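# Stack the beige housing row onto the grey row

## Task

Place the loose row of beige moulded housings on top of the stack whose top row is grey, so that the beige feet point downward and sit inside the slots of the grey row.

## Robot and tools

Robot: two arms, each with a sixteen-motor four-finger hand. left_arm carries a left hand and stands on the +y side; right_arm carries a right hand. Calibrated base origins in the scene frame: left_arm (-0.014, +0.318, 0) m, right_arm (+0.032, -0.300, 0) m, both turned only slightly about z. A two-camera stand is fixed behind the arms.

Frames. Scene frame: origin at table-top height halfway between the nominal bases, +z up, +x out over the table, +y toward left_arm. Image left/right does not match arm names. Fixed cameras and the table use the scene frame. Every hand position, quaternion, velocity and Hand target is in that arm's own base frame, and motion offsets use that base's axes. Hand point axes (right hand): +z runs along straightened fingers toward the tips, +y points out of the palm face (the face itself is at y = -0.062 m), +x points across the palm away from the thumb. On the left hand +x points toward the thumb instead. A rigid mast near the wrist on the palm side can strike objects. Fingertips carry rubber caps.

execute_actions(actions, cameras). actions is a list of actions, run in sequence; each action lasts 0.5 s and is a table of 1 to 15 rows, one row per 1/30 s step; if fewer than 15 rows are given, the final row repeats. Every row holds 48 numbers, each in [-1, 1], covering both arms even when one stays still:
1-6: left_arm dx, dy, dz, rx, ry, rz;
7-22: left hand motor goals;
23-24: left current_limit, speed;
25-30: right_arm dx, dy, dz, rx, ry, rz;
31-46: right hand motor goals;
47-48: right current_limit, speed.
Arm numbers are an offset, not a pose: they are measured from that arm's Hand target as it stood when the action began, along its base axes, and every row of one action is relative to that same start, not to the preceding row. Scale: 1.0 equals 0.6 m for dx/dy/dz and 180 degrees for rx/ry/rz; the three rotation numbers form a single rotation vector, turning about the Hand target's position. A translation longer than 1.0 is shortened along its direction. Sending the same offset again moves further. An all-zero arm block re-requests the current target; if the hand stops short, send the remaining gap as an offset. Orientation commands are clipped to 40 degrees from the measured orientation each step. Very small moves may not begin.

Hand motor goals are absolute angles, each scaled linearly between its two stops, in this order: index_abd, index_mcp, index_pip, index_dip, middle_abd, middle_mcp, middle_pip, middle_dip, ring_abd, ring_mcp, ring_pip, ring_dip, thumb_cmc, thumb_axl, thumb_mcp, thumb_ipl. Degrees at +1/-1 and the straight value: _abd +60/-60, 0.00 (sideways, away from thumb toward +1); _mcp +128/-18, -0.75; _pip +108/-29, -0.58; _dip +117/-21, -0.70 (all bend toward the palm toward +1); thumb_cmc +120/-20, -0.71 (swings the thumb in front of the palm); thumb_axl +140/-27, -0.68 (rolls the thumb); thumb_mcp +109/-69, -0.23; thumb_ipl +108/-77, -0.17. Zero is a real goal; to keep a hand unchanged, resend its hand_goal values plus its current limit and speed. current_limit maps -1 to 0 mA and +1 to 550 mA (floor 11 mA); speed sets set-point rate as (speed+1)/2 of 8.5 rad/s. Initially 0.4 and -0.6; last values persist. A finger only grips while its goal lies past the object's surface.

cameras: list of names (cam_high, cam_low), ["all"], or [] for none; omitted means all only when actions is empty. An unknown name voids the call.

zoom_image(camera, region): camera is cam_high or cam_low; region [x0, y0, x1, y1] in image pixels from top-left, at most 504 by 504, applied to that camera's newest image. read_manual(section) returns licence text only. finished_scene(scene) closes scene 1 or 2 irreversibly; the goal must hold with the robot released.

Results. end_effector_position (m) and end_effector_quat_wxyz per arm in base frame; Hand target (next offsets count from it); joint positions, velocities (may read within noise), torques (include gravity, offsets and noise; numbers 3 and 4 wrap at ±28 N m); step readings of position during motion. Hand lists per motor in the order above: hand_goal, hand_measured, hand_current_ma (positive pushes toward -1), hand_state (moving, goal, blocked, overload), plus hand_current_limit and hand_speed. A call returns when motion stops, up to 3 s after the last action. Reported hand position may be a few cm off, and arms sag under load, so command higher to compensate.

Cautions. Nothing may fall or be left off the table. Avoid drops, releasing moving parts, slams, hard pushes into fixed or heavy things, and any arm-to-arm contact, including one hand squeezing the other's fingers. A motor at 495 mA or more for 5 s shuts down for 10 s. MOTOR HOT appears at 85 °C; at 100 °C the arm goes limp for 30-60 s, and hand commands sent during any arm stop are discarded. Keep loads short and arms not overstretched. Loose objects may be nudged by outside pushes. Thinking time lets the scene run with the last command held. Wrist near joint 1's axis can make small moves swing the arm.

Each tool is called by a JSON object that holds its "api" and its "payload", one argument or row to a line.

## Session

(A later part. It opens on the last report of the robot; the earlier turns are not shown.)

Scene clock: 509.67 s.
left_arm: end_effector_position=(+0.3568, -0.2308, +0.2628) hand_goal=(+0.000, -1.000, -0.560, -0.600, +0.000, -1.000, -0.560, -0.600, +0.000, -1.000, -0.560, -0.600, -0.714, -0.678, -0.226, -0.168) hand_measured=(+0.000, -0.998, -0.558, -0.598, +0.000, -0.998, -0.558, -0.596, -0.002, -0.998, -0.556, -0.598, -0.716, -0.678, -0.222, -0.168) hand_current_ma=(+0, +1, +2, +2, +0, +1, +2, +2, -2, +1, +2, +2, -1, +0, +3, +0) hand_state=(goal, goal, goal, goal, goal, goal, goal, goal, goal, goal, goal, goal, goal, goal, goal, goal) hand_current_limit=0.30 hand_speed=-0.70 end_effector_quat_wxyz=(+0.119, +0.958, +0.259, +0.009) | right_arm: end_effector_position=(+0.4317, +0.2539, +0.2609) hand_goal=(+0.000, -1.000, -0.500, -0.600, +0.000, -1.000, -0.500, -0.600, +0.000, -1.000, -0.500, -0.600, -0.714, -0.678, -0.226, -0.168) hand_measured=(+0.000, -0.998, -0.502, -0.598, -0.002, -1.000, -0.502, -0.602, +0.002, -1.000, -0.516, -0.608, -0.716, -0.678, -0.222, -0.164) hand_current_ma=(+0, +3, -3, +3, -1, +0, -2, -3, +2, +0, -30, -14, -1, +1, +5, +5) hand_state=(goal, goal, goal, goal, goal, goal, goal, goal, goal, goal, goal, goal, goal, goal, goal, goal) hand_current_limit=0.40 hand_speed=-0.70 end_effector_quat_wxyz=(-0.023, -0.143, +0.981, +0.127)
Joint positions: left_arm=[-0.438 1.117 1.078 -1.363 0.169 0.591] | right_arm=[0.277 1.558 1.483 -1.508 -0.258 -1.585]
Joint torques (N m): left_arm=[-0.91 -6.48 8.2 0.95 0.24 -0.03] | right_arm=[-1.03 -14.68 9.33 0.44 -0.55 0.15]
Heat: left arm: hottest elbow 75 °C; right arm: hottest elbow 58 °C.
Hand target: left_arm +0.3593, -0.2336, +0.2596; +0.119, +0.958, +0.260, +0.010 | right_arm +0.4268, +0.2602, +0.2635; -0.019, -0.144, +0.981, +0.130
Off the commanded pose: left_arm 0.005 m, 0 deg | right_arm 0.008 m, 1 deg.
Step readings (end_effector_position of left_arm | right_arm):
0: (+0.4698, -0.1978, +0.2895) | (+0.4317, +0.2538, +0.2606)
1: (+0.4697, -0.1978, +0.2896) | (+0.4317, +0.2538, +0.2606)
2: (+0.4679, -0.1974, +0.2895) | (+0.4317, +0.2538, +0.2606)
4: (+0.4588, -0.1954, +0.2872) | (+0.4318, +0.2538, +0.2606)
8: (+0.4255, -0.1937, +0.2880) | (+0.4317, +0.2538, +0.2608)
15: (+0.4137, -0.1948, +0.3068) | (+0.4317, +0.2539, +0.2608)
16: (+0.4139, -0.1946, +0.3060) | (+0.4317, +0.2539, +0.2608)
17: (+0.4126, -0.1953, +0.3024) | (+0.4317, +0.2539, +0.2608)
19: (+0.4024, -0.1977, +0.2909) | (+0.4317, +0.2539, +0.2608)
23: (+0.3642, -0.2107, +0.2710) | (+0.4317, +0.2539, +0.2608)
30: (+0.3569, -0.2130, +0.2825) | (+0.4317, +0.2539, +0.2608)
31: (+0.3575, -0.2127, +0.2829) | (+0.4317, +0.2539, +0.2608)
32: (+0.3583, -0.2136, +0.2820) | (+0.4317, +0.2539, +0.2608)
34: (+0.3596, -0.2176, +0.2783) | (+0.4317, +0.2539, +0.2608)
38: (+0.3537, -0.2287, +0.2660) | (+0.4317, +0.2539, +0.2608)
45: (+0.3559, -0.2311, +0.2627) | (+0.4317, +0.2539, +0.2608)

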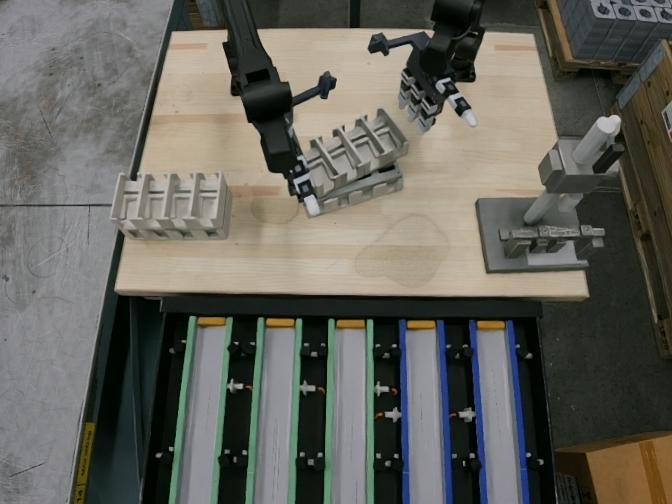

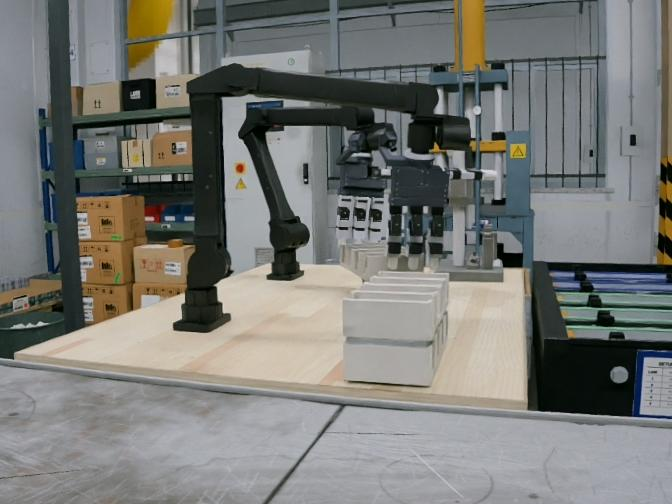

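{"api": "execute_actions", "payload": {
  "actions": [
    [[0.045,-0.022,0,0,0,0, 0,-1,-0.56,-0.6,0,-1,-0.56,-0.6,0,-1,-0.56,-0.6,-0.714,-0.678,-0.226,-0.168,0.3,-0.7, 0,0,0,0,0,0, 0,-1,-0.5,-0.6,0,-1,-0.5,-0.6,0,-1,-0.5,-0.6,-0.714,-0.678,-0.226,-0.168,0.4,-0.7]],
    [[0.032,-0.029,0,0,0,0, 0,-1,-0.5,-0.6,0,-1,-0.5,-0.6,0,-1,-0.5,-0.6,-0.714,-0.678,-0.226,-0.168,0.3,-0.7, 0,0,0,0,0,0, 0,-1,-0.5,-0.6,0,-1,-0.5,-0.6,0,-1,-0.5,-0.6,-0.714,-0.678,-0.226,-0.168,0.4,-0.7]],
    [[0.009,-0.015,0,0,0,0, 0,-1,-0.42,-0.6,0,-1,-0.42,-0.6,0,-1,-0.42,-0.6,-0.714,-0.678,-0.226,-0.168,0.4,-0.7, 0,0,0,0,0,0, 0,-1,-0.47,-0.6,0,-1,-0.47,-0.6,0,-1,-0.47,-0.6,-0.714,-0.678,-0.226,-0.168,0.4,-0.7]]
  ],
  "cameras": ["all"]
}}

{"api": "zoom_image", "payload": {
  "camera": "cam_high",
  "region": [260, 80, 450, 240]
}}

Scene clock: 523.47 s.
left_arm: end_effector_position=(+0.3898, -0.2551, +0.2312) hand_goal=(+0.000, -1.000, -0.420, -0.600, +0.000, -1.000, -0.420, -0.600, +0.000, -1.000, -0.420, -0.600, -0.714, -0.678, -0.226, -0.168) hand_measured=(+0.002, -1.000, -0.440, -0.602, +0.002, -1.000, -0.446, -0.606, +0.002, -1.000, -0.452, -0.608, -0.716, -0.678, -0.222, -0.168) hand_current_ma=(+1, +0, -31, -2, +1, +0, -44, -6, +1, +0, -59, -10, -1, +0, +3, +0) hand_state=(goal, goal, goal, goal, goal, goal, blocked, goal, goal, goal, blocked, goal, goal, goal, goal, goal) hand_current_limit=0.40 hand_speed=-0.70 end_effector_quat_wxyz=(+0.094, +0.960, +0.264, -0.012) | right_arm: end_effector_position=(+0.4312, +0.2546, +0.2612) hand_goal=(+0.000, -1.000, -0.470, -0.600, +0.000, -1.000, -0.470, -0.600, +0.000, -1.000, -0.470, -0.600, -0.714, -0.678, -0.226, -0.168) hand_measured=(+0.000, -0.998, -0.472, -0.598, -0.002, -1.000, -0.472, -0.602, +0.002, -1.000, -0.498, -0.606, -0.716, -0.678, -0.222, -0.164) hand_current_ma=(+0, +3, -3, +3, -1, +0, -3, -3, +2, +0, -63, -9, -1, +1, +5, +5) hand_state=(goal, goal, goal, goal, goal, goal, goal, goal, goal, goal, blocked, goal, goal, goal, goal, goal) hand_current_limit=0.40 hand_speed=-0.70 end_effector_quat_wxyz=(-0.023, -0.143, +0.981, +0.126)
Joint positions: left_arm=[-0.466 1.269 1.136 -1.328 0.156 0.56] | right_arm=[0.279 1.557 1.483 -1.508 -0.257 -1.583]
Joint torques (N m): left_arm=[-1.14 -8.29 14.02 0.8 0.5 -0.1] | right_arm=[-0.79 -14.27 9.33 0.38 -0.6 0.16]
Heat: left arm: hottest elbow 71 °C; right arm: hottest elbow 57 °C.
Hand target: left_arm +0.4109, -0.2732, +0.2594; +0.119, +0.958, +0.260, +0.010 | right_arm +0.4267, +0.2603, +0.2635; -0.019, -0.144, +0.981, +0.130
Off the commanded pose: left_arm 0.040 m, 4 deg | right_arm 0.008 m, 1 deg.
Step readings (end_effector_position of left_arm | right_arm):
0: (+0.3568, -0.2307, +0.2628) | (+0.4313, +0.2549, +0.2614)
1: (+0.3568, -0.2307, +0.2627) | (+0.4313, +0.2549, +0.2614)
2: (+0.3574, -0.2310, +0.2619) | (+0.4313, +0.2549, +0.2614)
4: (+0.3600, -0.2322, +0.2579) | (+0.4313, +0.2549, +0.2614)
8: (+0.3671, -0.2355, +0.2396) | (+0.4313, +0.2549, +0.2614)
15: (+0.3702, -0.2369, +0.2291) | (+0.4312, +0.2550, +0.2614)
16: (+0.3703, -0.2370, +0.2293) | (+0.4312, +0.2550, +0.2614)
17: (+0.3705, -0.2374, +0.2295) | (+0.4312, +0.2550, +0.2614)
19: (+0.3731, -0.2399, +0.2309) | (+0.4312, +0.2550, +0.2614)
23: (+0.3833, -0.2496, +0.2355) | (+0.4312, +0.2550, +0.2614)
30: (+0.3877, -0.2528, +0.2334) | (+0.4312, +0.2550, +0.2614)
31: (+0.3877, -0.2529, +0.2332) | (+0.4312, +0.2550, +0.2614)
32: (+0.3878, -0.2531, +0.2332) | (+0.4312, +0.2549, +0.2613)
34: (+0.3883, -0.2536, +0.2325) | (+0.4312, +0.2549, +0.2612)
38: (+0.3893, -0.2546, +0.2313) | (+0.4312, +0.2548, +0.2612)
45: (+0.3897, -0.2550, +0.2314) | (+0.4313, +0.2547, +0.2610)

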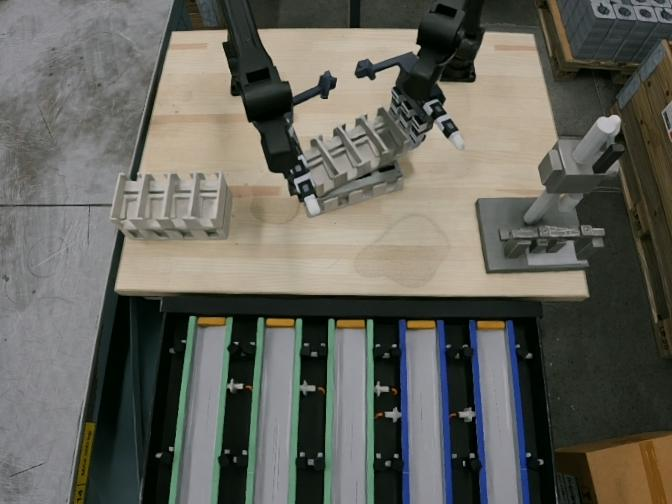

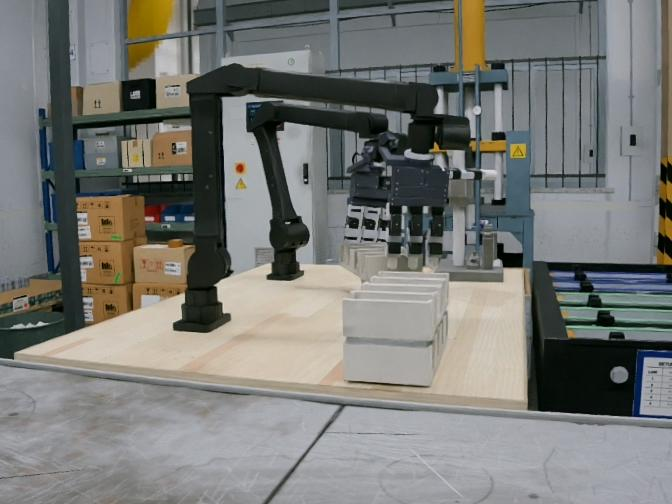

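Scaled by 2.653.

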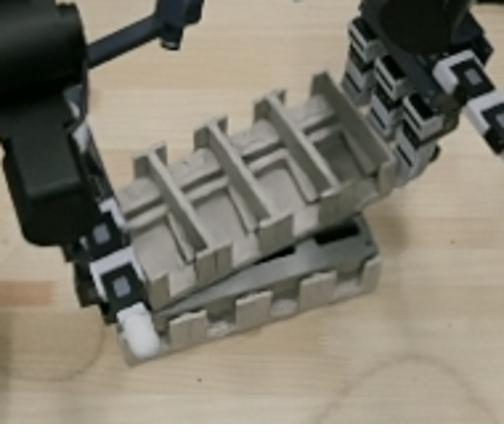

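{"api": "execute_actions", "payload": {
  "actions": [
    [[0.038,0.004,0.02,0,0,-0.032, 0,-1,-0.42,-0.6,0,-1,-0.42,-0.6,0,-1,-0.42,-0.6,-0.714,-0.678,-0.226,-0.168,0.4,-0.7, 0.004,-0.015,0,0,0,0, 0,-1,-0.46,-0.6,0,-1,-0.46,-0.6,0,-1,-0.46,-0.6,-0.714,-0.678,-0.226,-0.168,0.4,-0.7]],
    [[0.038,0.004,0.02,0,0,-0.031, 0,-1,-0.42,-0.6,0,-1,-0.42,-0.6,0,-1,-0.42,-0.6,-0.714,-0.678,-0.226,-0.168,0.4,-0.7, 0.004,-0.015,0,0,0,0, 0,-1,-0.46,-0.6,0,-1,-0.46,-0.6,0,-1,-0.46,-0.6,-0.714,-0.678,-0.226,-0.168,0.4,-0.7]]
  ],
  "cameras": ["all"]
}}

{"api": "zoom_image", "payload": {
  "camera": "cam_high",
  "region": [260, 80, 450, 240]
}}

{"api": "zoom_image", "payload": {
  "camera": "cam_low",
  "region": [330, 220, 450, 300]
}}

Scene clock: 532.03 s.
left_arm: end_effector_position=(+0.4363, -0.2563, +0.2468) hand_goal=(+0.000, -1.000, -0.420, -0.600, +0.000, -1.000, -0.420, -0.600, +0.000, -1.000, -0.420, -0.600, -0.714, -0.678, -0.226, -0.168) hand_measured=(+0.000, -1.000, -0.432, -0.606, +0.002, -1.000, -0.438, -0.608, +0.004, -1.000, -0.436, -0.610, -0.716, -0.678, -0.222, -0.168) hand_current_ma=(+0, +0, -17, -5, +1, +0, -29, -10, +3, +0, -24, -13, -1, +0, +3, +0) hand_state=(goal, goal, goal, goal, goal, goal, goal, goal, goal, goal, goal, goal, goal, goal, goal, goal) hand_current_limit=0.40 hand_speed=-0.70 end_effector_quat_wxyz=(+0.091, +0.980, +0.174, -0.028) | right_arm: end_effector_position=(+0.4359, +0.2427, +0.2612) hand_goal=(+0.000, -1.000, -0.460, -0.600, +0.000, -1.000, -0.460, -0.600, +0.000, -1.000, -0.460, -0.600, -0.714, -0.678, -0.226, -0.168) hand_measured=(+0.000, -0.998, -0.462, -0.598, -0.002, -1.000, -0.468, -0.602, +0.004, -1.000, -0.478, -0.610, -0.716, -0.678, -0.222, -0.164) hand_current_ma=(+0, +3, -3, +3, -1, +0, -12, -3, +6, +0, -34, -17, -1, +1, +5, +5) hand_state=(goal, goal, goal, goal, goal, goal, goal, goal, goal, goal, goal, goal, goal, goal, goal, goal) hand_current_limit=0.40 hand_speed=-0.70 end_effector_quat_wxyz=(-0.019, -0.140, +0.982, +0.124)
Joint positions: left_arm=[-0.372 1.427 1.332 -1.429 0.185 0.843] | right_arm=[0.253 1.556 1.483 -1.508 -0.251 -1.603]
Joint torques (N m): left_arm=[0.26 -11.4 14.49 0.29 1.1 0.12] | right_arm=[-2.32 -13.68 9.54 -0.18 -0.82 -0.11]
Heat: left arm: hottest elbow 74 °C; right arm: hottest elbow 56 °C.
Hand target: left_arm +0.4564, -0.2684, +0.2835; +0.119, +0.979, +0.164, -0.002 | right_arm +0.4316, +0.2424, +0.2633; -0.019, -0.144, +0.981, +0.130
Off the commanded pose: left_arm 0.044 m, 5 deg | right_arm 0.005 m, 1 deg.
Step readings (end_effector_position of left_arm | right_arm):
0: (+0.3897, -0.2557, +0.2314) | (+0.4313, +0.2543, +0.2609)
1: (+0.3897, -0.2557, +0.2314) | (+0.4313, +0.2543, +0.2609)
2: (+0.3900, -0.2563, +0.2318) | (+0.4313, +0.2543, +0.2609)
4: (+0.3928, -0.2568, +0.2313) | (+0.4313, +0.2542, +0.2610)
8: (+0.4056, -0.2562, +0.2303) | (+0.4318, +0.2523, +0.2609)
15: (+0.4108, -0.2569, +0.2306) | (+0.4325, +0.2509, +0.2609)
16: (+0.4108, -0.2570, +0.2309) | (+0.4324, +0.2509, +0.2609)
17: (+0.4112, -0.2570, +0.2317) | (+0.4324, +0.2508, +0.2609)
19: (+0.4148, -0.2565, +0.2345) | (+0.4328, +0.2498, +0.2610)
23: (+0.4311, -0.2543, +0.2423) | (+0.4351, +0.2449, +0.2611)
30: (+0.4368, -0.2555, +0.2469) | (+0.4361, +0.2426, +0.2611)

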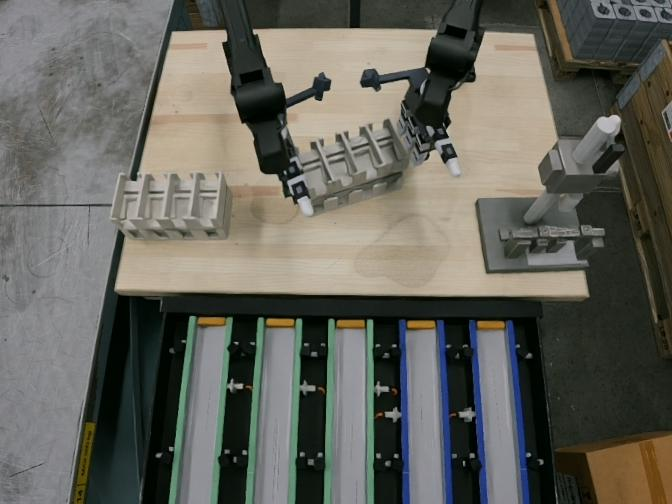

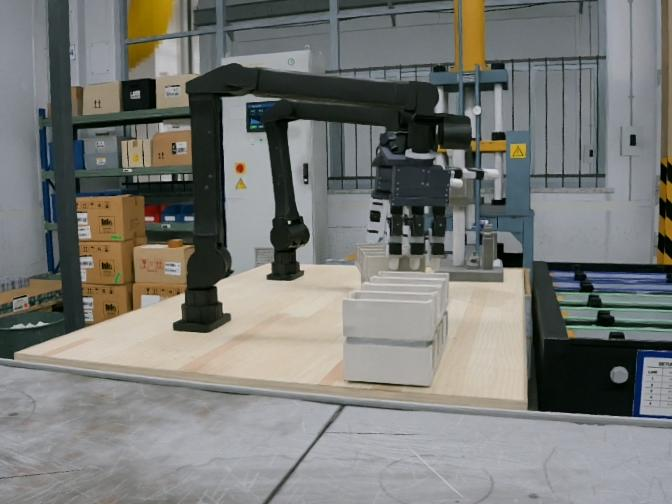

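Scaled by 2.653.

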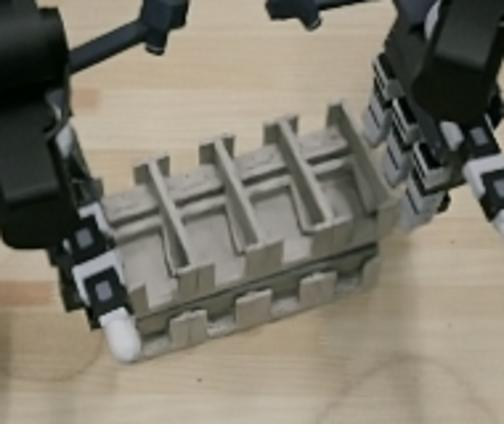

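Scaled by 4.200.

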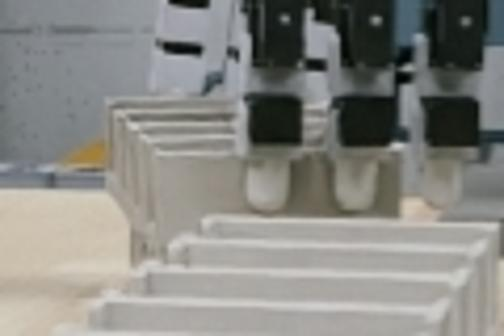

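{"api": "execute_actions", "payload": {
  "actions": [
    [[0.0046,-0.0125,0.005,0,0,0, 0,-1,-0.37,-0.6,0,-1,-0.37,-0.6,0,-1,-0.37,-0.6,-0.714,-0.678,-0.226,-0.168,0.4,-0.7, -0.004,0.0127,0,0,0,0, 0,-1,-0.4,-0.6,0,-1,-0.4,-0.6,0,-1,-0.42,-0.6,-0.714,-0.678,-0.226,-0.168,0.4,-0.7]],
    [[0.012,-0.01,0,0,0,-0.003, 0,-1,-0.37,-0.6,0,-1,-0.37,-0.6,0,-1,-0.37,-0.6,-0.714,-0.678,-0.226,-0.168,0.4,-0.7, 0.003,-0.01,0,0,0,0, 0,-1,-0.4,-0.6,0,-1,-0.4,-0.6,0,-1,-0.42,-0.6,-0.714,-0.678,-0.226,-0.168,0.4,-0.7]]
  ],
  "cameras": ["all"]
}}

{"api": "zoom_image", "payload": {
  "camera": "cam_high",
  "region": [270, 90, 420, 230]
}}

{"api": "zoom_image", "payload": {
  "camera": "cam_low",
  "region": [340, 230, 440, 300]
}}

Scene clock: 552.50 s.
left_arm: end_effector_position=(+0.4439, -0.2581, +0.2450) hand_goal=(+0.000, -1.000, -0.370, -0.600, +0.000, -1.000, -0.370, -0.600, +0.000, -1.000, -0.370, -0.600, -0.714, -0.678, -0.226, -0.168) hand_measured=(-0.002, -1.000, -0.402, -0.606, +0.004, -1.000, -0.416, -0.612, +0.006, -1.000, -0.414, -0.618, -0.716, -0.678, -0.222, -0.168) hand_current_ma=(-1, +0, -62, -7, +2, +0, -100, -16, +4, +0, -95, -29, -1, +0, +3, +0) hand_state=(goal, goal, blocked, goal, goal, goal, blocked, goal, goal, goal, blocked, goal, goal, goal, goal, goal) hand_current_limit=0.40 hand_speed=-0.70 end_effector_quat_wxyz=(+0.083, +0.981, +0.174, -0.036) | right_arm: end_effector_position=(+0.4372, +0.2395, +0.2604) hand_goal=(+0.000, -1.000, -0.400, -0.600, +0.000, -1.000, -0.400, -0.600, +0.000, -1.000, -0.420, -0.600, -0.714, -0.678, -0.226, -0.168) hand_measured=(+0.000, -0.998, -0.404, -0.598, +0.000, -1.000, -0.442, -0.614, +0.004, -1.000, -0.454, -0.608, -0.716, -0.678, -0.222, -0.164) hand_current_ma=(+0, +3, -4, +3, +0, +0, -107, -28, +6, +0, -81, -15, -1, +1, +5, +5) hand_state=(goal, goal, goal, goal, goal, goal, blocked, goal, goal, goal, blocked, goal, goal, goal, goal, goal) hand_current_limit=0.40 hand_speed=-0.70 end_effector_quat_wxyz=(-0.018, -0.138, +0.983, +0.120)
Joint positions: left_arm=[-0.371 1.461 1.368 -1.453 0.18 0.846] | right_arm=[0.249 1.555 1.483 -1.508 -0.242 -1.603]
Joint torques (N m): left_arm=[-1.44 -11.4 15.12 0.9 1.26 0.03] | right_arm=[-2.02 -13.8 9.5 0.01 -1.19 -0.09]
Heat: left arm: hottest elbow 76 °C; right arm: hottest elbow 56 °C.
Hand target: left_arm +0.4665, -0.2818, +0.2866; +0.119, +0.980, +0.160, -0.002 | right_arm +0.4310, +0.2440, +0.2635; -0.019, -0.144, +0.981, +0.130
Off the commanded pose: left_arm 0.053 m, 6 deg | right_arm 0.008 m, 1 deg.
Step readings (end_effector_position of left_arm | right_arm):
0: (+0.4363, -0.2558, +0.2467) | (+0.4359, +0.2428, +0.2613)
1: (+0.4363, -0.2558, +0.2467) | (+0.4359, +0.2428, +0.2613)
2: (+0.4363, -0.2556, +0.2467) | (+0.4360, +0.2425, +0.2610)
4: (+0.4362, -0.2551, +0.2458) | (+0.4361, +0.2421, +0.2606)
8: (+0.4372, -0.2555, +0.2456) | (+0.4361, +0.2420, +0.2606)
15: (+0.4375, -0.2556, +0.2454) | (+0.4361, +0.2420, +0.2606)
16: (+0.4376, -0.2557, +0.2454) | (+0.4361, +0.2420, +0.2606)
17: (+0.4378, -0.2558, +0.2455) | (+0.4361, +0.2420, +0.2605)
19: (+0.4392, -0.2563, +0.2453) | (+0.4362, +0.2417, +0.2603)
23: (+0.4425, -0.2574, +0.2450) | (+0.4366, +0.2405, +0.2604)
30: (+0.4438, -0.2580, +0.2450) | (+0.4372, +0.2395, +0.2604)

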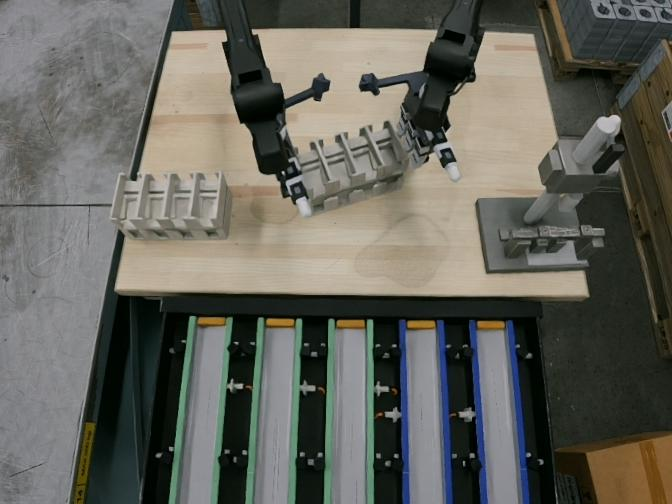

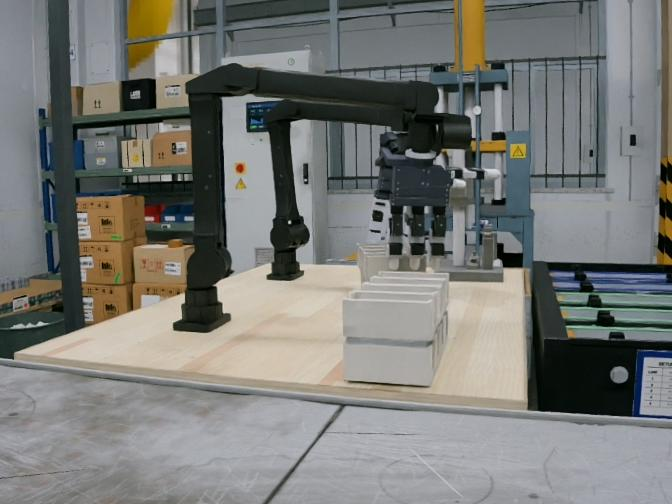

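Scaled by 3.360.

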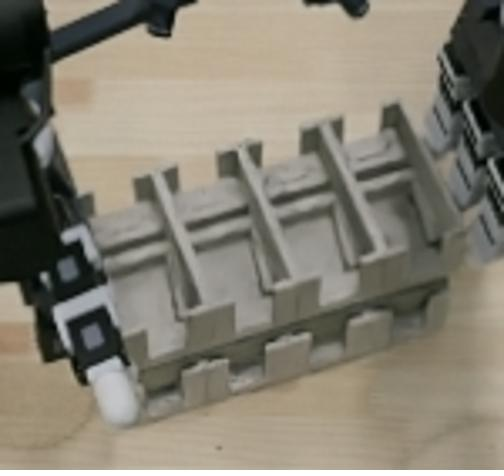

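Scaled by 5.040.

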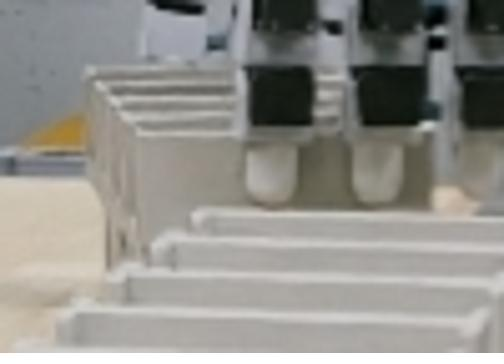

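{"api": "execute_actions", "payload": {
  "actions": [
    [[0.007,-0.02,0,0,0,0, 0,-1,-0.37,-0.6,0,-1,-0.37,-0.6,0,-1,-0.37,-0.6,-0.714,-0.678,-0.226,-0.168,0.4,-0.7, 0.007,-0.018,0,0,0,0, 0,-1,-0.4,-0.6,0,-1,-0.4,-0.6,0,-1,-0.42,-0.6,-0.714,-0.678,-0.226,-0.168,0.4,-0.7]]
  ],
  "cameras": ["all"]
}}

{"api": "zoom_image", "payload": {
  "camera": "cam_high",
  "region": [280, 100, 420, 230]
}}

{"api": "zoom_image", "payload": {
  "camera": "cam_low",
  "region": [340, 230, 440, 300]
}}

Scene clock: 564.60 s.
left_arm: end_effector_position=(+0.4500, -0.2681, +0.2457) hand_goal=(+0.000, -1.000, -0.370, -0.600, +0.000, -1.000, -0.370, -0.600, +0.000, -1.000, -0.370, -0.600, -0.714, -0.678, -0.226, -0.168) hand_measured=(-0.008, -1.000, -0.398, -0.608, +0.000, -1.000, -0.410, -0.612, +0.000, -1.000, -0.414, -0.620, -0.716, -0.678, -0.222, -0.168) hand_current_ma=(-6, +0, -50, -7, +0, +0, -86, -17, +0, +0, -95, -30, -1, +0, +3, +0) hand_state=(goal, goal, blocked, goal, goal, goal, blocked, goal, goal, goal, blocked, goal, goal, goal, goal, goal) hand_current_limit=0.40 hand_speed=-0.70 end_effector_quat_wxyz=(+0.083, +0.981, +0.169, -0.035) | right_arm: end_effector_position=(+0.4410, +0.2284, +0.2604) hand_goal=(+0.000, -1.000, -0.400, -0.600, +0.000, -1.000, -0.400, -0.600, +0.000, -1.000, -0.420, -0.600, -0.714, -0.678, -0.226, -0.168) hand_measured=(+0.000, -0.998, -0.404, -0.598, -0.002, -1.000, -0.442, -0.618, +0.002, -1.000, -0.448, -0.608, -0.716, -0.678, -0.222, -0.164) hand_current_ma=(+0, +3, -4, +3, -1, +0, -107, -35, +1, +0, -65, -15, -1, +1, +5, +5) hand_state=(goal, goal, goal, goal, goal, goal, blocked, goal, goal, goal, blocked, goal, goal, goal, goal, goal) hand_current_limit=0.40 hand_speed=-0.70 end_effector_quat_wxyz=(-0.015, -0.138, +0.983, +0.120)
Joint positions: left_arm=[-0.387 1.485 1.396 -1.453 0.178 0.839] | right_arm=[0.224 1.555 1.483 -1.508 -0.242 -1.626]
Joint torques (N m): left_arm=[-1.67 -12.28 14.93 0.65 1.31 -0.05] | right_arm=[-2.14 -13.92 10.14 -0.31 -1.17 -0.02]
Heat: left arm: hottest elbow 81 °C; right arm: hottest elbow 55 °C.
Hand target: left_arm +0.4707, -0.2939, +0.2866; +0.119, +0.980, +0.160, -0.002 | right_arm +0.4352, +0.2331, +0.2635; -0.019, -0.144, +0.981, +0.130
Off the commanded pose: left_arm 0.053 m, 6 deg | right_arm 0.008 m, 1 deg.
Step readings (end_effector_position of left_arm | right_arm):
0: (+0.4440, -0.2581, +0.2450) | (+0.4373, +0.2393, +0.2603)
1: (+0.4440, -0.2581, +0.2450) | (+0.4373, +0.2393, +0.2603)
2: (+0.4441, -0.2584, +0.2450) | (+0.4373, +0.2389, +0.2603)
4: (+0.4452, -0.2597, +0.2451) | (+0.4378, +0.2374, +0.2604)
8: (+0.4490, -0.2655, +0.2456) | (+0.4402, +0.2311, +0.2603)
15: (+0.4500, -0.2682, +0.2457) | (+0.4411, +0.2284, +0.2604)

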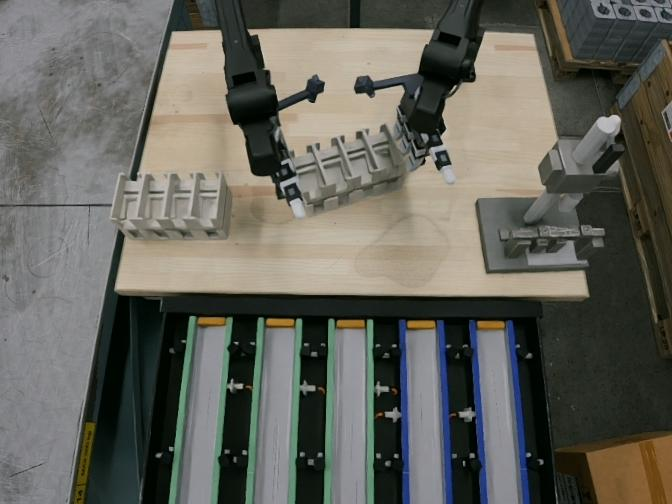

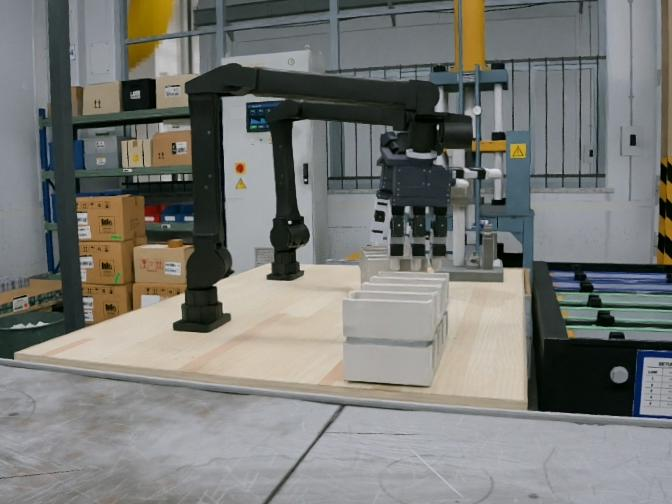

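Scaled by 3.600.

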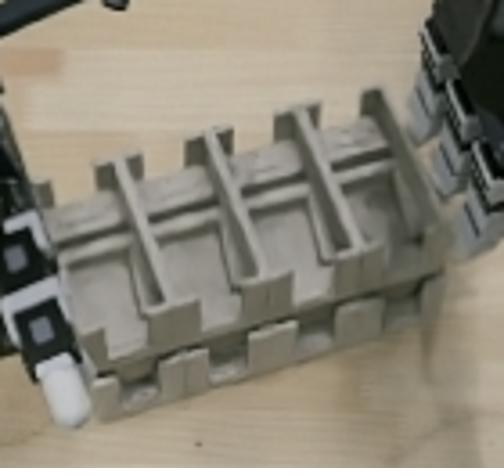

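Scaled by 5.040.

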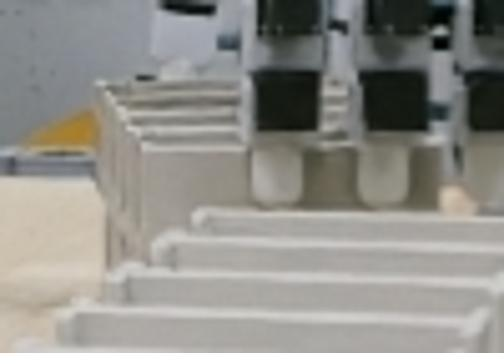

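{"api": "execute_actions", "payload": {
  "actions": [
    [[-0.006,0.03,0,0,0,0, 0,-1,-0.5,-0.6,0,-1,-0.5,-0.6,0,-1,-0.5,-0.6,-0.714,-0.678,-0.226,-0.168,0.4,-0.7, 0.006,-0.02,0,0,0,0, 0,-1,-0.5,-0.6,0,-1,-0.5,-0.6,0,-1,-0.5,-0.6,-0.714,-0.678,-0.226,-0.168,0.4,-0.7]],
    [[-0.02,0.06,0,0,0,0, 0,-1,-0.56,-0.6,0,-1,-0.56,-0.6,0,-1,-0.56,-0.6,-0.714,-0.678,-0.226,-0.168,0.4,-0.7, 0.02,-0.06,0,0,0,0, 0,-1,-0.56,-0.6,0,-1,-0.56,-0.6,0,-1,-0.56,-0.6,-0.714,-0.678,-0.226,-0.168,0.4,-0.7]]
  ],
  "cameras": ["all"]
}}

{"api": "zoom_image", "payload": {
  "camera": "cam_high",
  "region": [280, 100, 420, 230]
}}

{"api": "zoom_image", "payload": {
  "camera": "cam_low",
  "region": [340, 230, 460, 300]
}}

Scene clock: 574.10 s.
left_arm: end_effector_position=(+0.4551, -0.2397, +0.2824) hand_goal=(+0.000, -1.000, -0.560, -0.600, +0.000, -1.000, -0.560, -0.600, +0.000, -1.000, -0.560, -0.600, -0.714, -0.678, -0.226, -0.168) hand_measured=(-0.004, -0.998, -0.556, -0.602, +0.000, -1.000, -0.556, -0.604, -0.002, -0.998, -0.556, -0.602, -0.716, -0.678, -0.222, -0.168) hand_current_ma=(-2, +1, +2, -2, +0, +0, +3, -2, -1, +1, +3, -2, -1, +0, +3, +0) hand_state=(goal, goal, goal, goal, goal, goal, goal, goal, goal, goal, goal, goal, goal, goal, goal, goal) hand_current_limit=0.40 hand_speed=-0.70 end_effector_quat_wxyz=(+0.116, +0.980, +0.164, -0.006) | right_arm: end_effector_position=(+0.4465, +0.1840, +0.2596) hand_goal=(+0.000, -1.000, -0.560, -0.600, +0.000, -1.000, -0.560, -0.600, +0.000, -1.000, -0.560, -0.600, -0.714, -0.678, -0.226, -0.168) hand_measured=(+0.000, -0.998, -0.556, -0.598, -0.002, -1.000, -0.558, -0.604, +0.002, -1.000, -0.558, -0.602, -0.716, -0.678, -0.222, -0.164) hand_current_ma=(+0, +3, +4, +3, -1, +0, +3, -4, +1, +0, +3, -3, -1, +1, +5, +5) hand_state=(goal, goal, goal, goal, goal, goal, goal, goal, goal, goal, goal, goal, goal, goal, goal, goal) hand_current_limit=0.40 hand_speed=-0.70 end_effector_quat_wxyz=(-0.022, -0.137, +0.982, +0.130)
Joint positions: left_arm=[-0.31 1.422 1.401 -1.453 0.211 0.919] | right_arm=[0.121 1.563 1.483 -1.54 -0.259 -1.733]
Joint torques (N m): left_arm=[0.32 -11.81 8.62 0.21 0.47 0.11] | right_arm=[-3.14 -12.57 12.48 -0.4 -0.39 -0.09]
Heat: left arm: hottest elbow 84 °C; right arm: hottest elbow 55 °C.
Hand target: left_arm +0.4550, -0.2399, +0.2864; +0.119, +0.980, +0.160, -0.003 | right_arm +0.4508, +0.1851, +0.2634; -0.019, -0.144, +0.981, +0.130
Off the commanded pose: left_arm 0.004 m, 1 deg | right_arm 0.006 m, 1 deg.
Step readings (end_effector_position of left_arm | right_arm):
0: (+0.4500, -0.2681, +0.2457) | (+0.4409, +0.2284, +0.2604)
1: (+0.4500, -0.2681, +0.2457) | (+0.4409, +0.2284, +0.2604)
2: (+0.4499, -0.2684, +0.2458) | (+0.4407, +0.2287, +0.2608)
4: (+0.4496, -0.2703, +0.2475) | (+0.4398, +0.2299, +0.2622)
8: (+0.4496, -0.2720, +0.2498) | (+0.4392, +0.2283, +0.2626)
15: (+0.4497, -0.2717, +0.2500) | (+0.4392, +0.2261, +0.2627)
16: (+0.4496, -0.2718, +0.2500) | (+0.4392, +0.2257, +0.2627)
17: (+0.4502, -0.2703, +0.2508) | (+0.4392, +0.2241, +0.2628)
19: (+0.4511, -0.2665, +0.2542) | (+0.4392, +0.2182, +0.2630)
23: (+0.4561, -0.2484, +0.2686) | (+0.4445, +0.1968, +0.2629)
30: (+0.4557, -0.2392, +0.2822) | (+0.4472, +0.1840, +0.2604)

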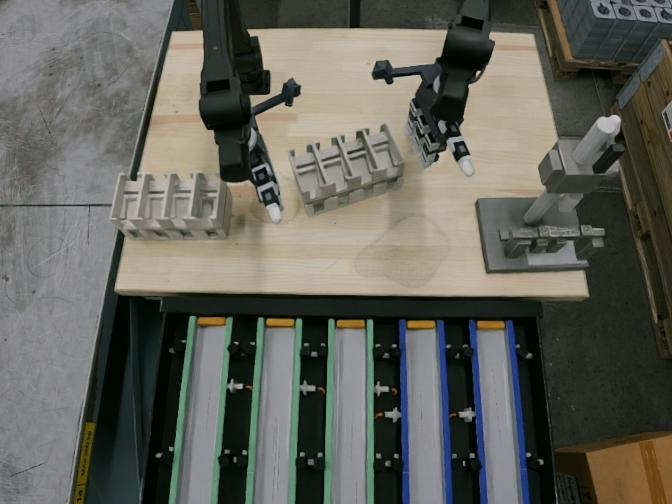

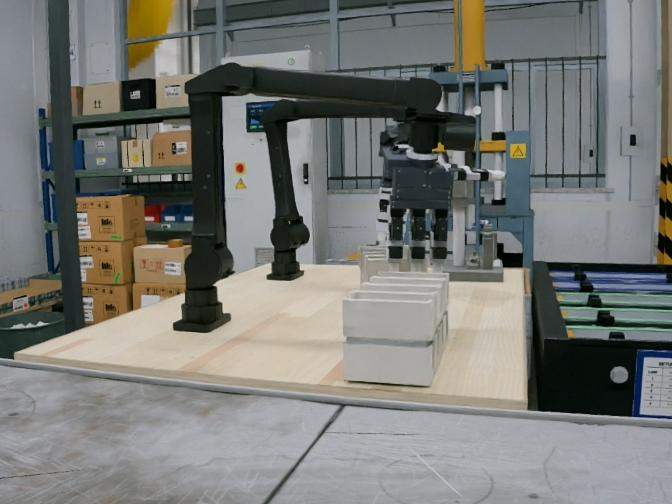

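Scaled by 3.600.

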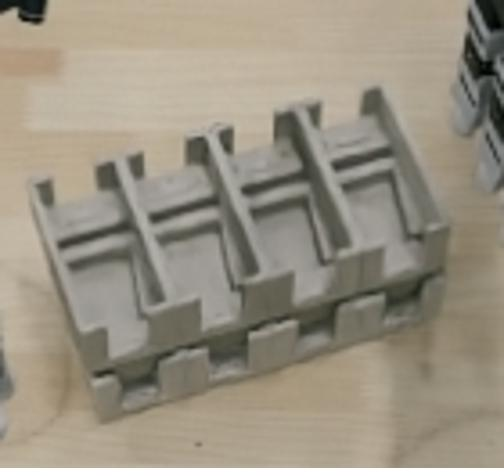

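Scaled by 4.200.

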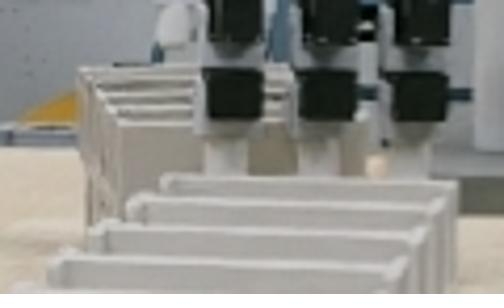

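{"api": "zoom_image", "payload": {
  "camera": "cam_high",
  "region": [284, 160, 344, 220]
}}

{"api": "zoom_image", "payload": {
  "camera": "cam_high",
  "region": [350, 150, 410, 210]
}}

{"api": "zoom_image", "payload": {
  "camera": "cam_low",
  "region": [350, 235, 420, 285]
}}

Scaled by 8.400.

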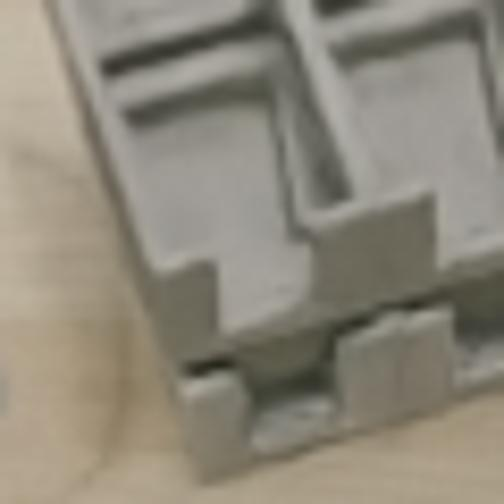

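Scaled by 8.400.

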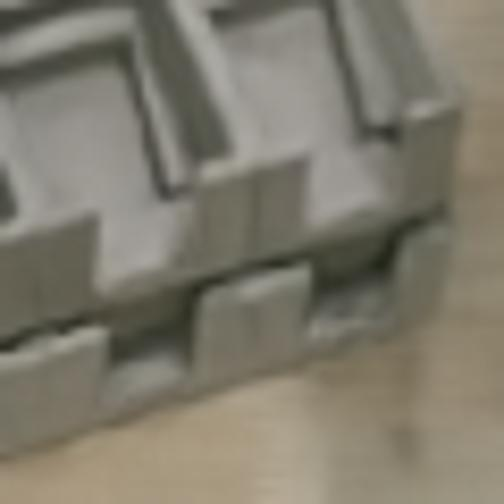

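Scaled by 7.200.

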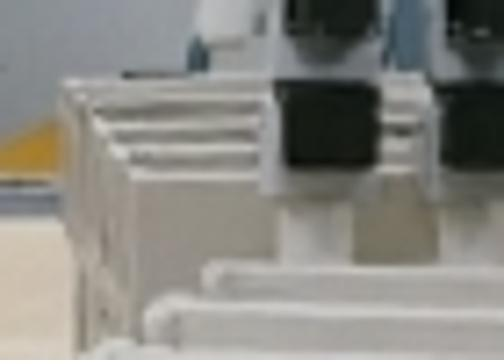

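{"api": "zoom_image", "payload": {
  "camera": "cam_high",
  "region": [110, 180, 170, 240]
}}

{"api": "zoom_image", "payload": {
  "camera": "cam_high",
  "region": [284, 130, 414, 225]
}}

Scaled by 8.400.

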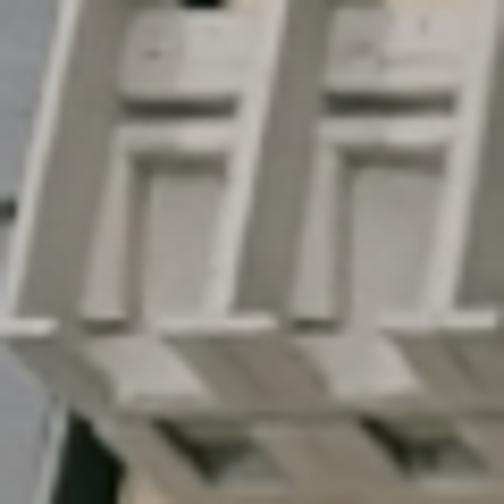

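Scaled by 3.877.

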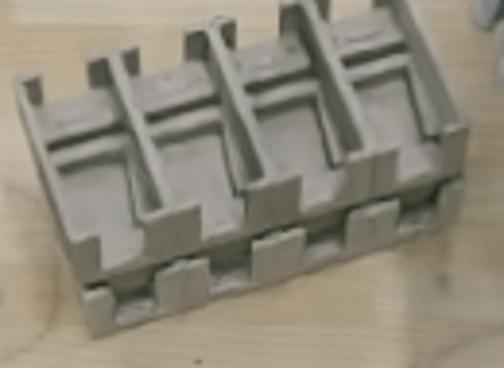

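{"api": "execute_actions", "payload": {
  "actions": [
    [[0,0.03,-0.01,0,0,0, 0,-1,-0.56,-0.6,0,-1,-0.56,-0.6,0,-1,-0.56,-0.6,-0.714,-0.678,-0.226,-0.168,0.4,-0.7, 0,0,0.13,0,0,0, 0,-1,-0.57,-0.68,0,-1,-0.57,-0.68,0,-1,-0.57,-0.68,-0.714,-0.678,-0.226,-0.168,0.4,-0.7]],
    [[0,0,0,0,0,0, 0,-1,-0.56,-0.6,0,-1,-0.56,-0.6,0,-1,-0.56,-0.6,-0.714,-0.678,-0.226,-0.168,0.4,-0.7, -0.031,0.1165,0,0,0,0, 0,-1,-0.57,-0.68,0,-1,-0.57,-0.68,0,-1,-0.57,-0.68,-0.714,-0.678,-0.226,-0.168,0.4,-0.7]],
    [[0,0,0,0,0,0, 0,-1,-0.56,-0.6,0,-1,-0.56,-0.6,0,-1,-0.56,-0.6,-0.714,-0.678,-0.226,-0.168,0.4,-0.7, 0,0,-0.05,0,0,0, 0,-1,-0.57,-0.68,0,-1,-0.57,-0.68,0,-1,-0.57,-0.68,-0.714,-0.678,-0.226,-0.168,0.4,-0.7]]
  ],
  "cameras": ["all"]
}}

{"api": "zoom_image", "payload": {
  "camera": "cam_high",
  "region": [260, 90, 420, 230]
}}

{"api": "zoom_image", "payload": {
  "camera": "cam_low",
  "region": [340, 200, 460, 300]
}}

Scene clock: 628.63 s.
left_arm: end_effector_position=(+0.4563, -0.2235, +0.2742) hand_goal=(+0.000, -1.000, -0.560, -0.600, +0.000, -1.000, -0.560, -0.600, +0.000, -1.000, -0.560, -0.600, -0.714, -0.678, -0.226, -0.168) hand_measured=(-0.004, -0.998, -0.556, -0.602, +0.000, -1.000, -0.556, -0.604, -0.002, -0.998, -0.556, -0.602, -0.716, -0.678, -0.222, -0.168) hand_current_ma=(-2, +1, +2, -2, +0, +0, +3, -2, -1, +1, +3, -2, -1, +0, +3, +0) hand_state=(goal, goal, goal, goal, goal, goal, goal, goal, goal, goal, goal, goal, goal, goal, goal, goal) hand_current_limit=0.40 hand_speed=-0.70 end_effector_quat_wxyz=(+0.114, +0.980, +0.163, -0.011) | right_arm: end_effector_position=(+0.4279, +0.2578, +0.3192) hand_goal=(+0.000, -1.000, -0.570, -0.680, +0.000, -1.000, -0.570, -0.680, +0.000, -1.000, -0.570, -0.680, -0.714, -0.678, -0.226, -0.168) hand_measured=(+0.000, -0.998, -0.568, -0.678, -0.002, -0.998, -0.568, -0.676, +0.000, -0.998, -0.568, -0.678, -0.716, -0.678, -0.222, -0.164) hand_current_ma=(+0, +2, +3, +3, -1, +1, +3, +4, +1, +1, +3, +3, -3, +1, +5, +5) hand_state=(goal, goal, goal, goal, goal, goal, goal, goal, goal, goal, goal, goal, goal, goal, goal, goal) hand_current_limit=0.40 hand_speed=-0.70 end_effector_quat_wxyz=(-0.015, -0.153, +0.979, +0.132)
Joint positions: left_arm=[-0.271 1.422 1.382 -1.453 0.215 0.962] | right_arm=[0.284 1.547 1.619 -1.639 -0.266 -1.597]
Joint torques (N m): left_arm=[0.67 -12.75 8.16 0.53 0.5 0.13] | right_arm=[-3.02 -12.75 9.57 0.28 -0.25 0.05]
Heat: left arm: hottest elbow 72 °C; right arm: hottest elbow 59 °C.
Hand target: left_arm +0.4550, -0.2219, +0.2806; +0.119, +0.980, +0.160, -0.002 | right_arm +0.4322, +0.2551, +0.3114; -0.019, -0.144, +0.981, +0.130
Off the commanded pose: left_arm 0.007 m, 1 deg | right_arm 0.009 m, 1 deg.
Step readings (end_effector_position of left_arm | right_arm):
0: (+0.4551, -0.2397, +0.2824) | (+0.4464, +0.1840, +0.2596)
1: (+0.4551, -0.2398, +0.2824) | (+0.4462, +0.1839, +0.2596)
2: (+0.4551, -0.2396, +0.2825) | (+0.4439, +0.1837, +0.2608)
4: (+0.4549, -0.2378, +0.2815) | (+0.4385, +0.1831, +0.2679)
8: (+0.4559, -0.2284, +0.2762) | (+0.4381, +0.1836, +0.2966)
15: (+0.4566, -0.2232, +0.2741) | (+0.4410, +0.1843, +0.3225)
16: (+0.4565, -0.2233, +0.2741) | (+0.4408, +0.1844, +0.3225)
17: (+0.4565, -0.2233, +0.2742) | (+0.4403, +0.1865, +0.3225)
19: (+0.4564, -0.2234, +0.2742) | (+0.4387, +0.1947, +0.3223)
23: (+0.4563, -0.2234, +0.2742) | (+0.4244, +0.2325, +0.3222)
30: (+0.4563, -0.2234, +0.2742) | (+0.4151, +0.2552, +0.3220)
31: (+0.4563, -0.2234, +0.2742) | (+0.4156, +0.2547, +0.3218)
32: (+0.4563, -0.2234, +0.2742) | (+0.4162, +0.2548, +0.3217)
34: (+0.4563, -0.2235, +0.2742) | (+0.4196, +0.2556, +0.3218)
38: (+0.4563, -0.2235, +0.2742) | (+0.4266, +0.2575, +0.3223)
45: (+0.4563, -0.2235, +0.2742) | (+0.4279, +0.2578, +0.3197)

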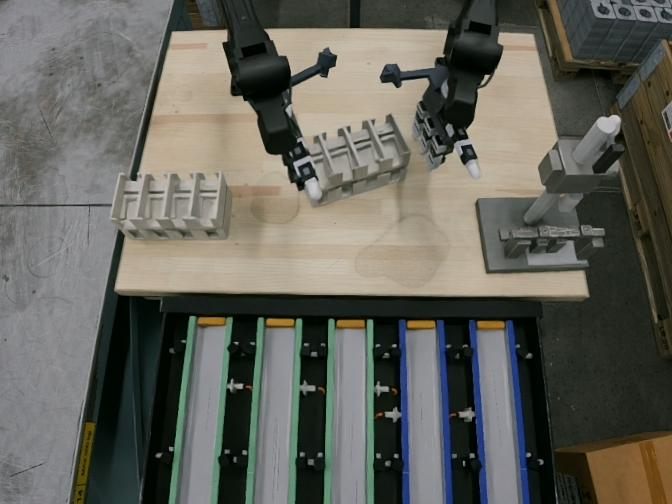

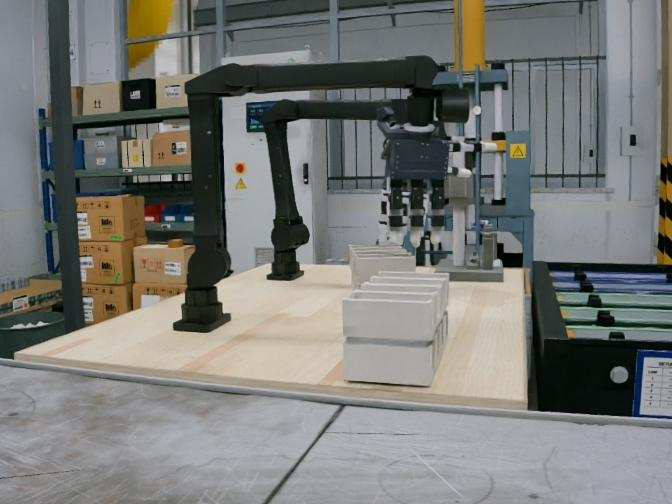

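Scaled by 3.150.

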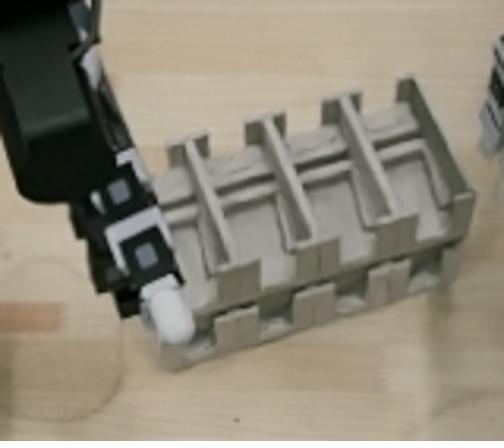

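Scaled by 4.200.

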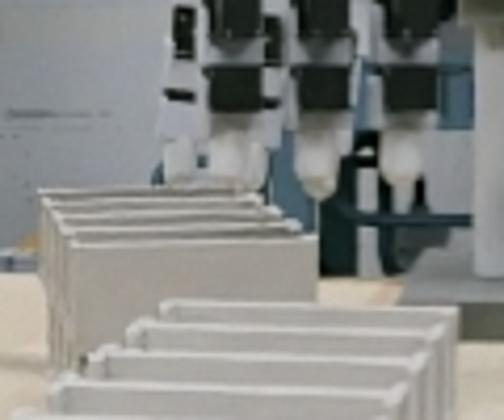

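{"api": "zoom_image", "payload": {
  "camera": "cam_low",
  "region": [342, 240, 422, 300]
}}

{"api": "zoom_image", "payload": {
  "camera": "cam_high",
  "region": [300, 150, 420, 220]
}}

Scaled by 6.300.

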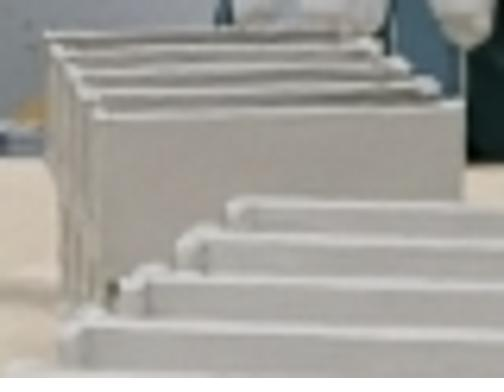

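Scaled by 4.200.

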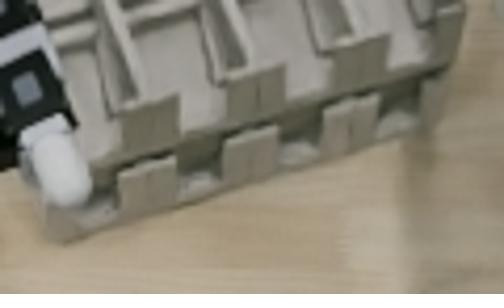

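{"api": "execute_actions", "payload": {
  "actions": [
    [[-0.06,0.03,-0.01,0,0,0, 0,-1,-0.56,-0.6,0,-1,-0.56,-0.6,0,-1,-0.56,-0.6,-0.714,-0.678,-0.226,-0.168,0.4,-0.7, -0.081,-0.013,0.01,0,0,0, 0,-1,-0.57,-0.68,0,-1,-0.57,-0.68,0,-1,-0.57,-0.68,-0.714,-0.678,-0.226,-0.168,0.4,-0.7]],
    [[0,0,0,0,0,0, 0,-1,-0.56,-0.6,0,-1,-0.56,-0.6,0,-1,-0.56,-0.6,-0.714,-0.678,-0.226,-0.168,0.4,-0.7, 0,0,-0.04,0,0,0, 0,-1,-0.57,-0.68,0,-1,-0.57,-0.68,0,-1,-0.57,-0.68,-0.714,-0.678,-0.226,-0.168,0.4,-0.7]]
  ],
  "cameras": ["all"]
}}

{"api": "zoom_image", "payload": {
  "camera": "cam_low",
  "region": [340, 220, 440, 300]
}}

{"api": "zoom_image", "payload": {
  "camera": "cam_high",
  "region": [280, 90, 420, 230]
}}

Scene clock: 645.93 s.
left_arm: end_effector_position=(+0.4192, -0.2067, +0.2723) hand_goal=(+0.000, -1.000, -0.560, -0.600, +0.000, -1.000, -0.560, -0.600, +0.000, -1.000, -0.560, -0.600, -0.714, -0.678, -0.226, -0.168) hand_measured=(-0.002, -0.998, -0.558, -0.602, +0.000, -0.998, -0.556, -0.604, -0.002, -0.998, -0.556, -0.602, -0.716, -0.678, -0.222, -0.168) hand_current_ma=(-2, +1, +2, -2, +0, +1, +2, -2, -1, +1, +3, -2, -1, +0, +3, +0) hand_state=(goal, goal, goal, goal, goal, goal, goal, goal, goal, goal, goal, goal, goal, goal, goal, goal) hand_current_limit=0.40 hand_speed=-0.70 end_effector_quat_wxyz=(+0.115, +0.980, +0.160, -0.007) | right_arm: end_effector_position=(+0.3838, +0.2444, +0.2973) hand_goal=(+0.000, -1.000, -0.570, -0.680, +0.000, -1.000, -0.570, -0.680, +0.000, -1.000, -0.570, -0.680, -0.714, -0.678, -0.226, -0.168) hand_measured=(+0.000, -0.998, -0.568, -0.678, -0.002, -0.998, -0.568, -0.676, +0.000, -0.998, -0.568, -0.678, -0.716, -0.678, -0.222, -0.166) hand_current_ma=(+0, +2, +3, +3, -1, +1, +3, +4, +0, +1, +3, +3, -3, +1, +6, +5) hand_state=(goal, goal, goal, goal, goal, goal, goal, goal, goal, goal, goal, goal, goal, goal, goal, goal) hand_current_limit=0.40 hand_speed=-0.70 end_effector_quat_wxyz=(-0.018, -0.146, +0.980, +0.130)
Joint positions: left_arm=[-0.254 1.314 1.27 -1.444 0.217 0.983] | right_arm=[0.284 1.423 1.427 -1.575 -0.264 -1.583]
Joint torques (N m): left_arm=[0.91 -11.11 8.09 0.39 0.5 0.1] | right_arm=[-1.67 -11.58 9.66 0.43 -0.32 0.15]
Heat: left arm: hottest elbow 68 °C; right arm: hottest elbow 60 °C.
Hand target: left_arm +0.4190, -0.2039, +0.2744; +0.119, +0.980, +0.160, -0.003 | right_arm +0.3836, +0.2473, +0.2935; -0.019, -0.144, +0.981, +0.130
Off the commanded pose: left_arm 0.004 m, 1 deg | right_arm 0.005 m, 0 deg.
Step readings (end_effector_position of left_arm | right_arm):
0: (+0.4563, -0.2235, +0.2742) | (+0.4280, +0.2578, +0.3192)
1: (+0.4560, -0.2234, +0.2737) | (+0.4278, +0.2577, +0.3189)
2: (+0.4544, -0.2229, +0.2726) | (+0.4263, +0.2573, +0.3176)
4: (+0.4456, -0.2194, +0.2675) | (+0.4176, +0.2546, +0.3120)
8: (+0.4247, -0.2109, +0.2621) | (+0.3949, +0.2477, +0.3081)
15: (+0.4196, -0.2066, +0.2726) | (+0.3862, +0.2451, +0.3230)
16: (+0.4195, -0.2066, +0.2726) | (+0.3860, +0.2450, +0.3232)
17: (+0.4195, -0.2066, +0.2726) | (+0.3861, +0.2451, +0.3219)
19: (+0.4193, -0.2066, +0.2723) | (+0.3859, +0.2450, +0.3157)
23: (+0.4192, -0.2067, +0.2723) | (+0.3826, +0.2440, +0.3000)
30: (+0.4192, -0.2067, +0.2723) | (+0.3836, +0.2443, +0.2973)

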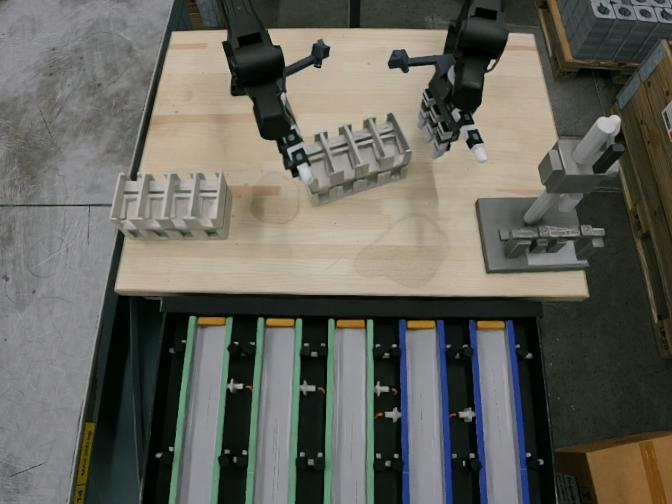

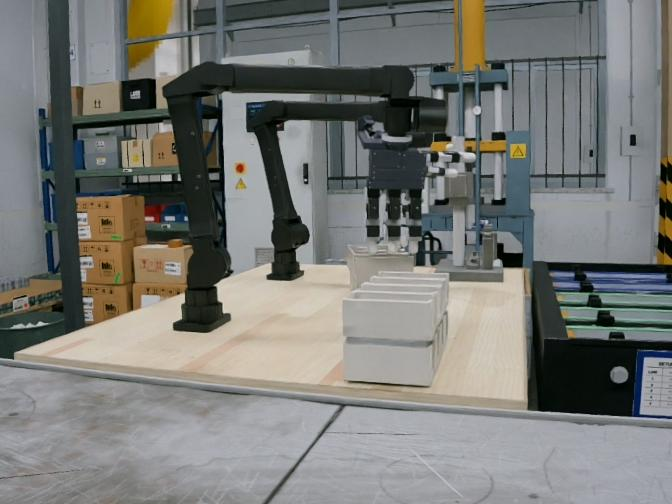

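Scaled by 5.040.

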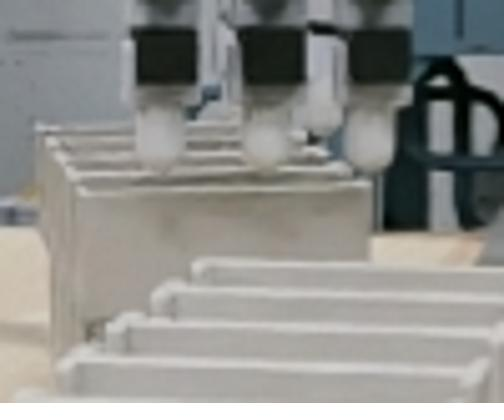

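Scaled by 3.600.

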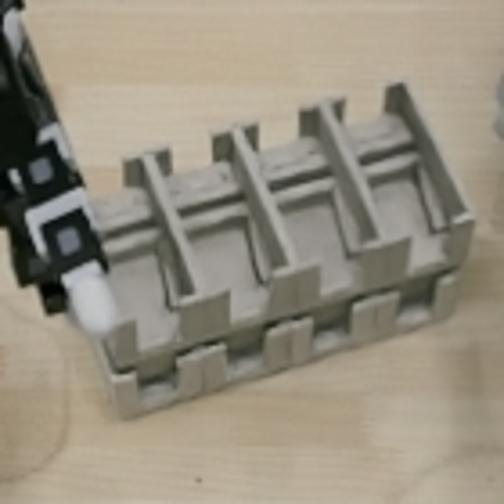

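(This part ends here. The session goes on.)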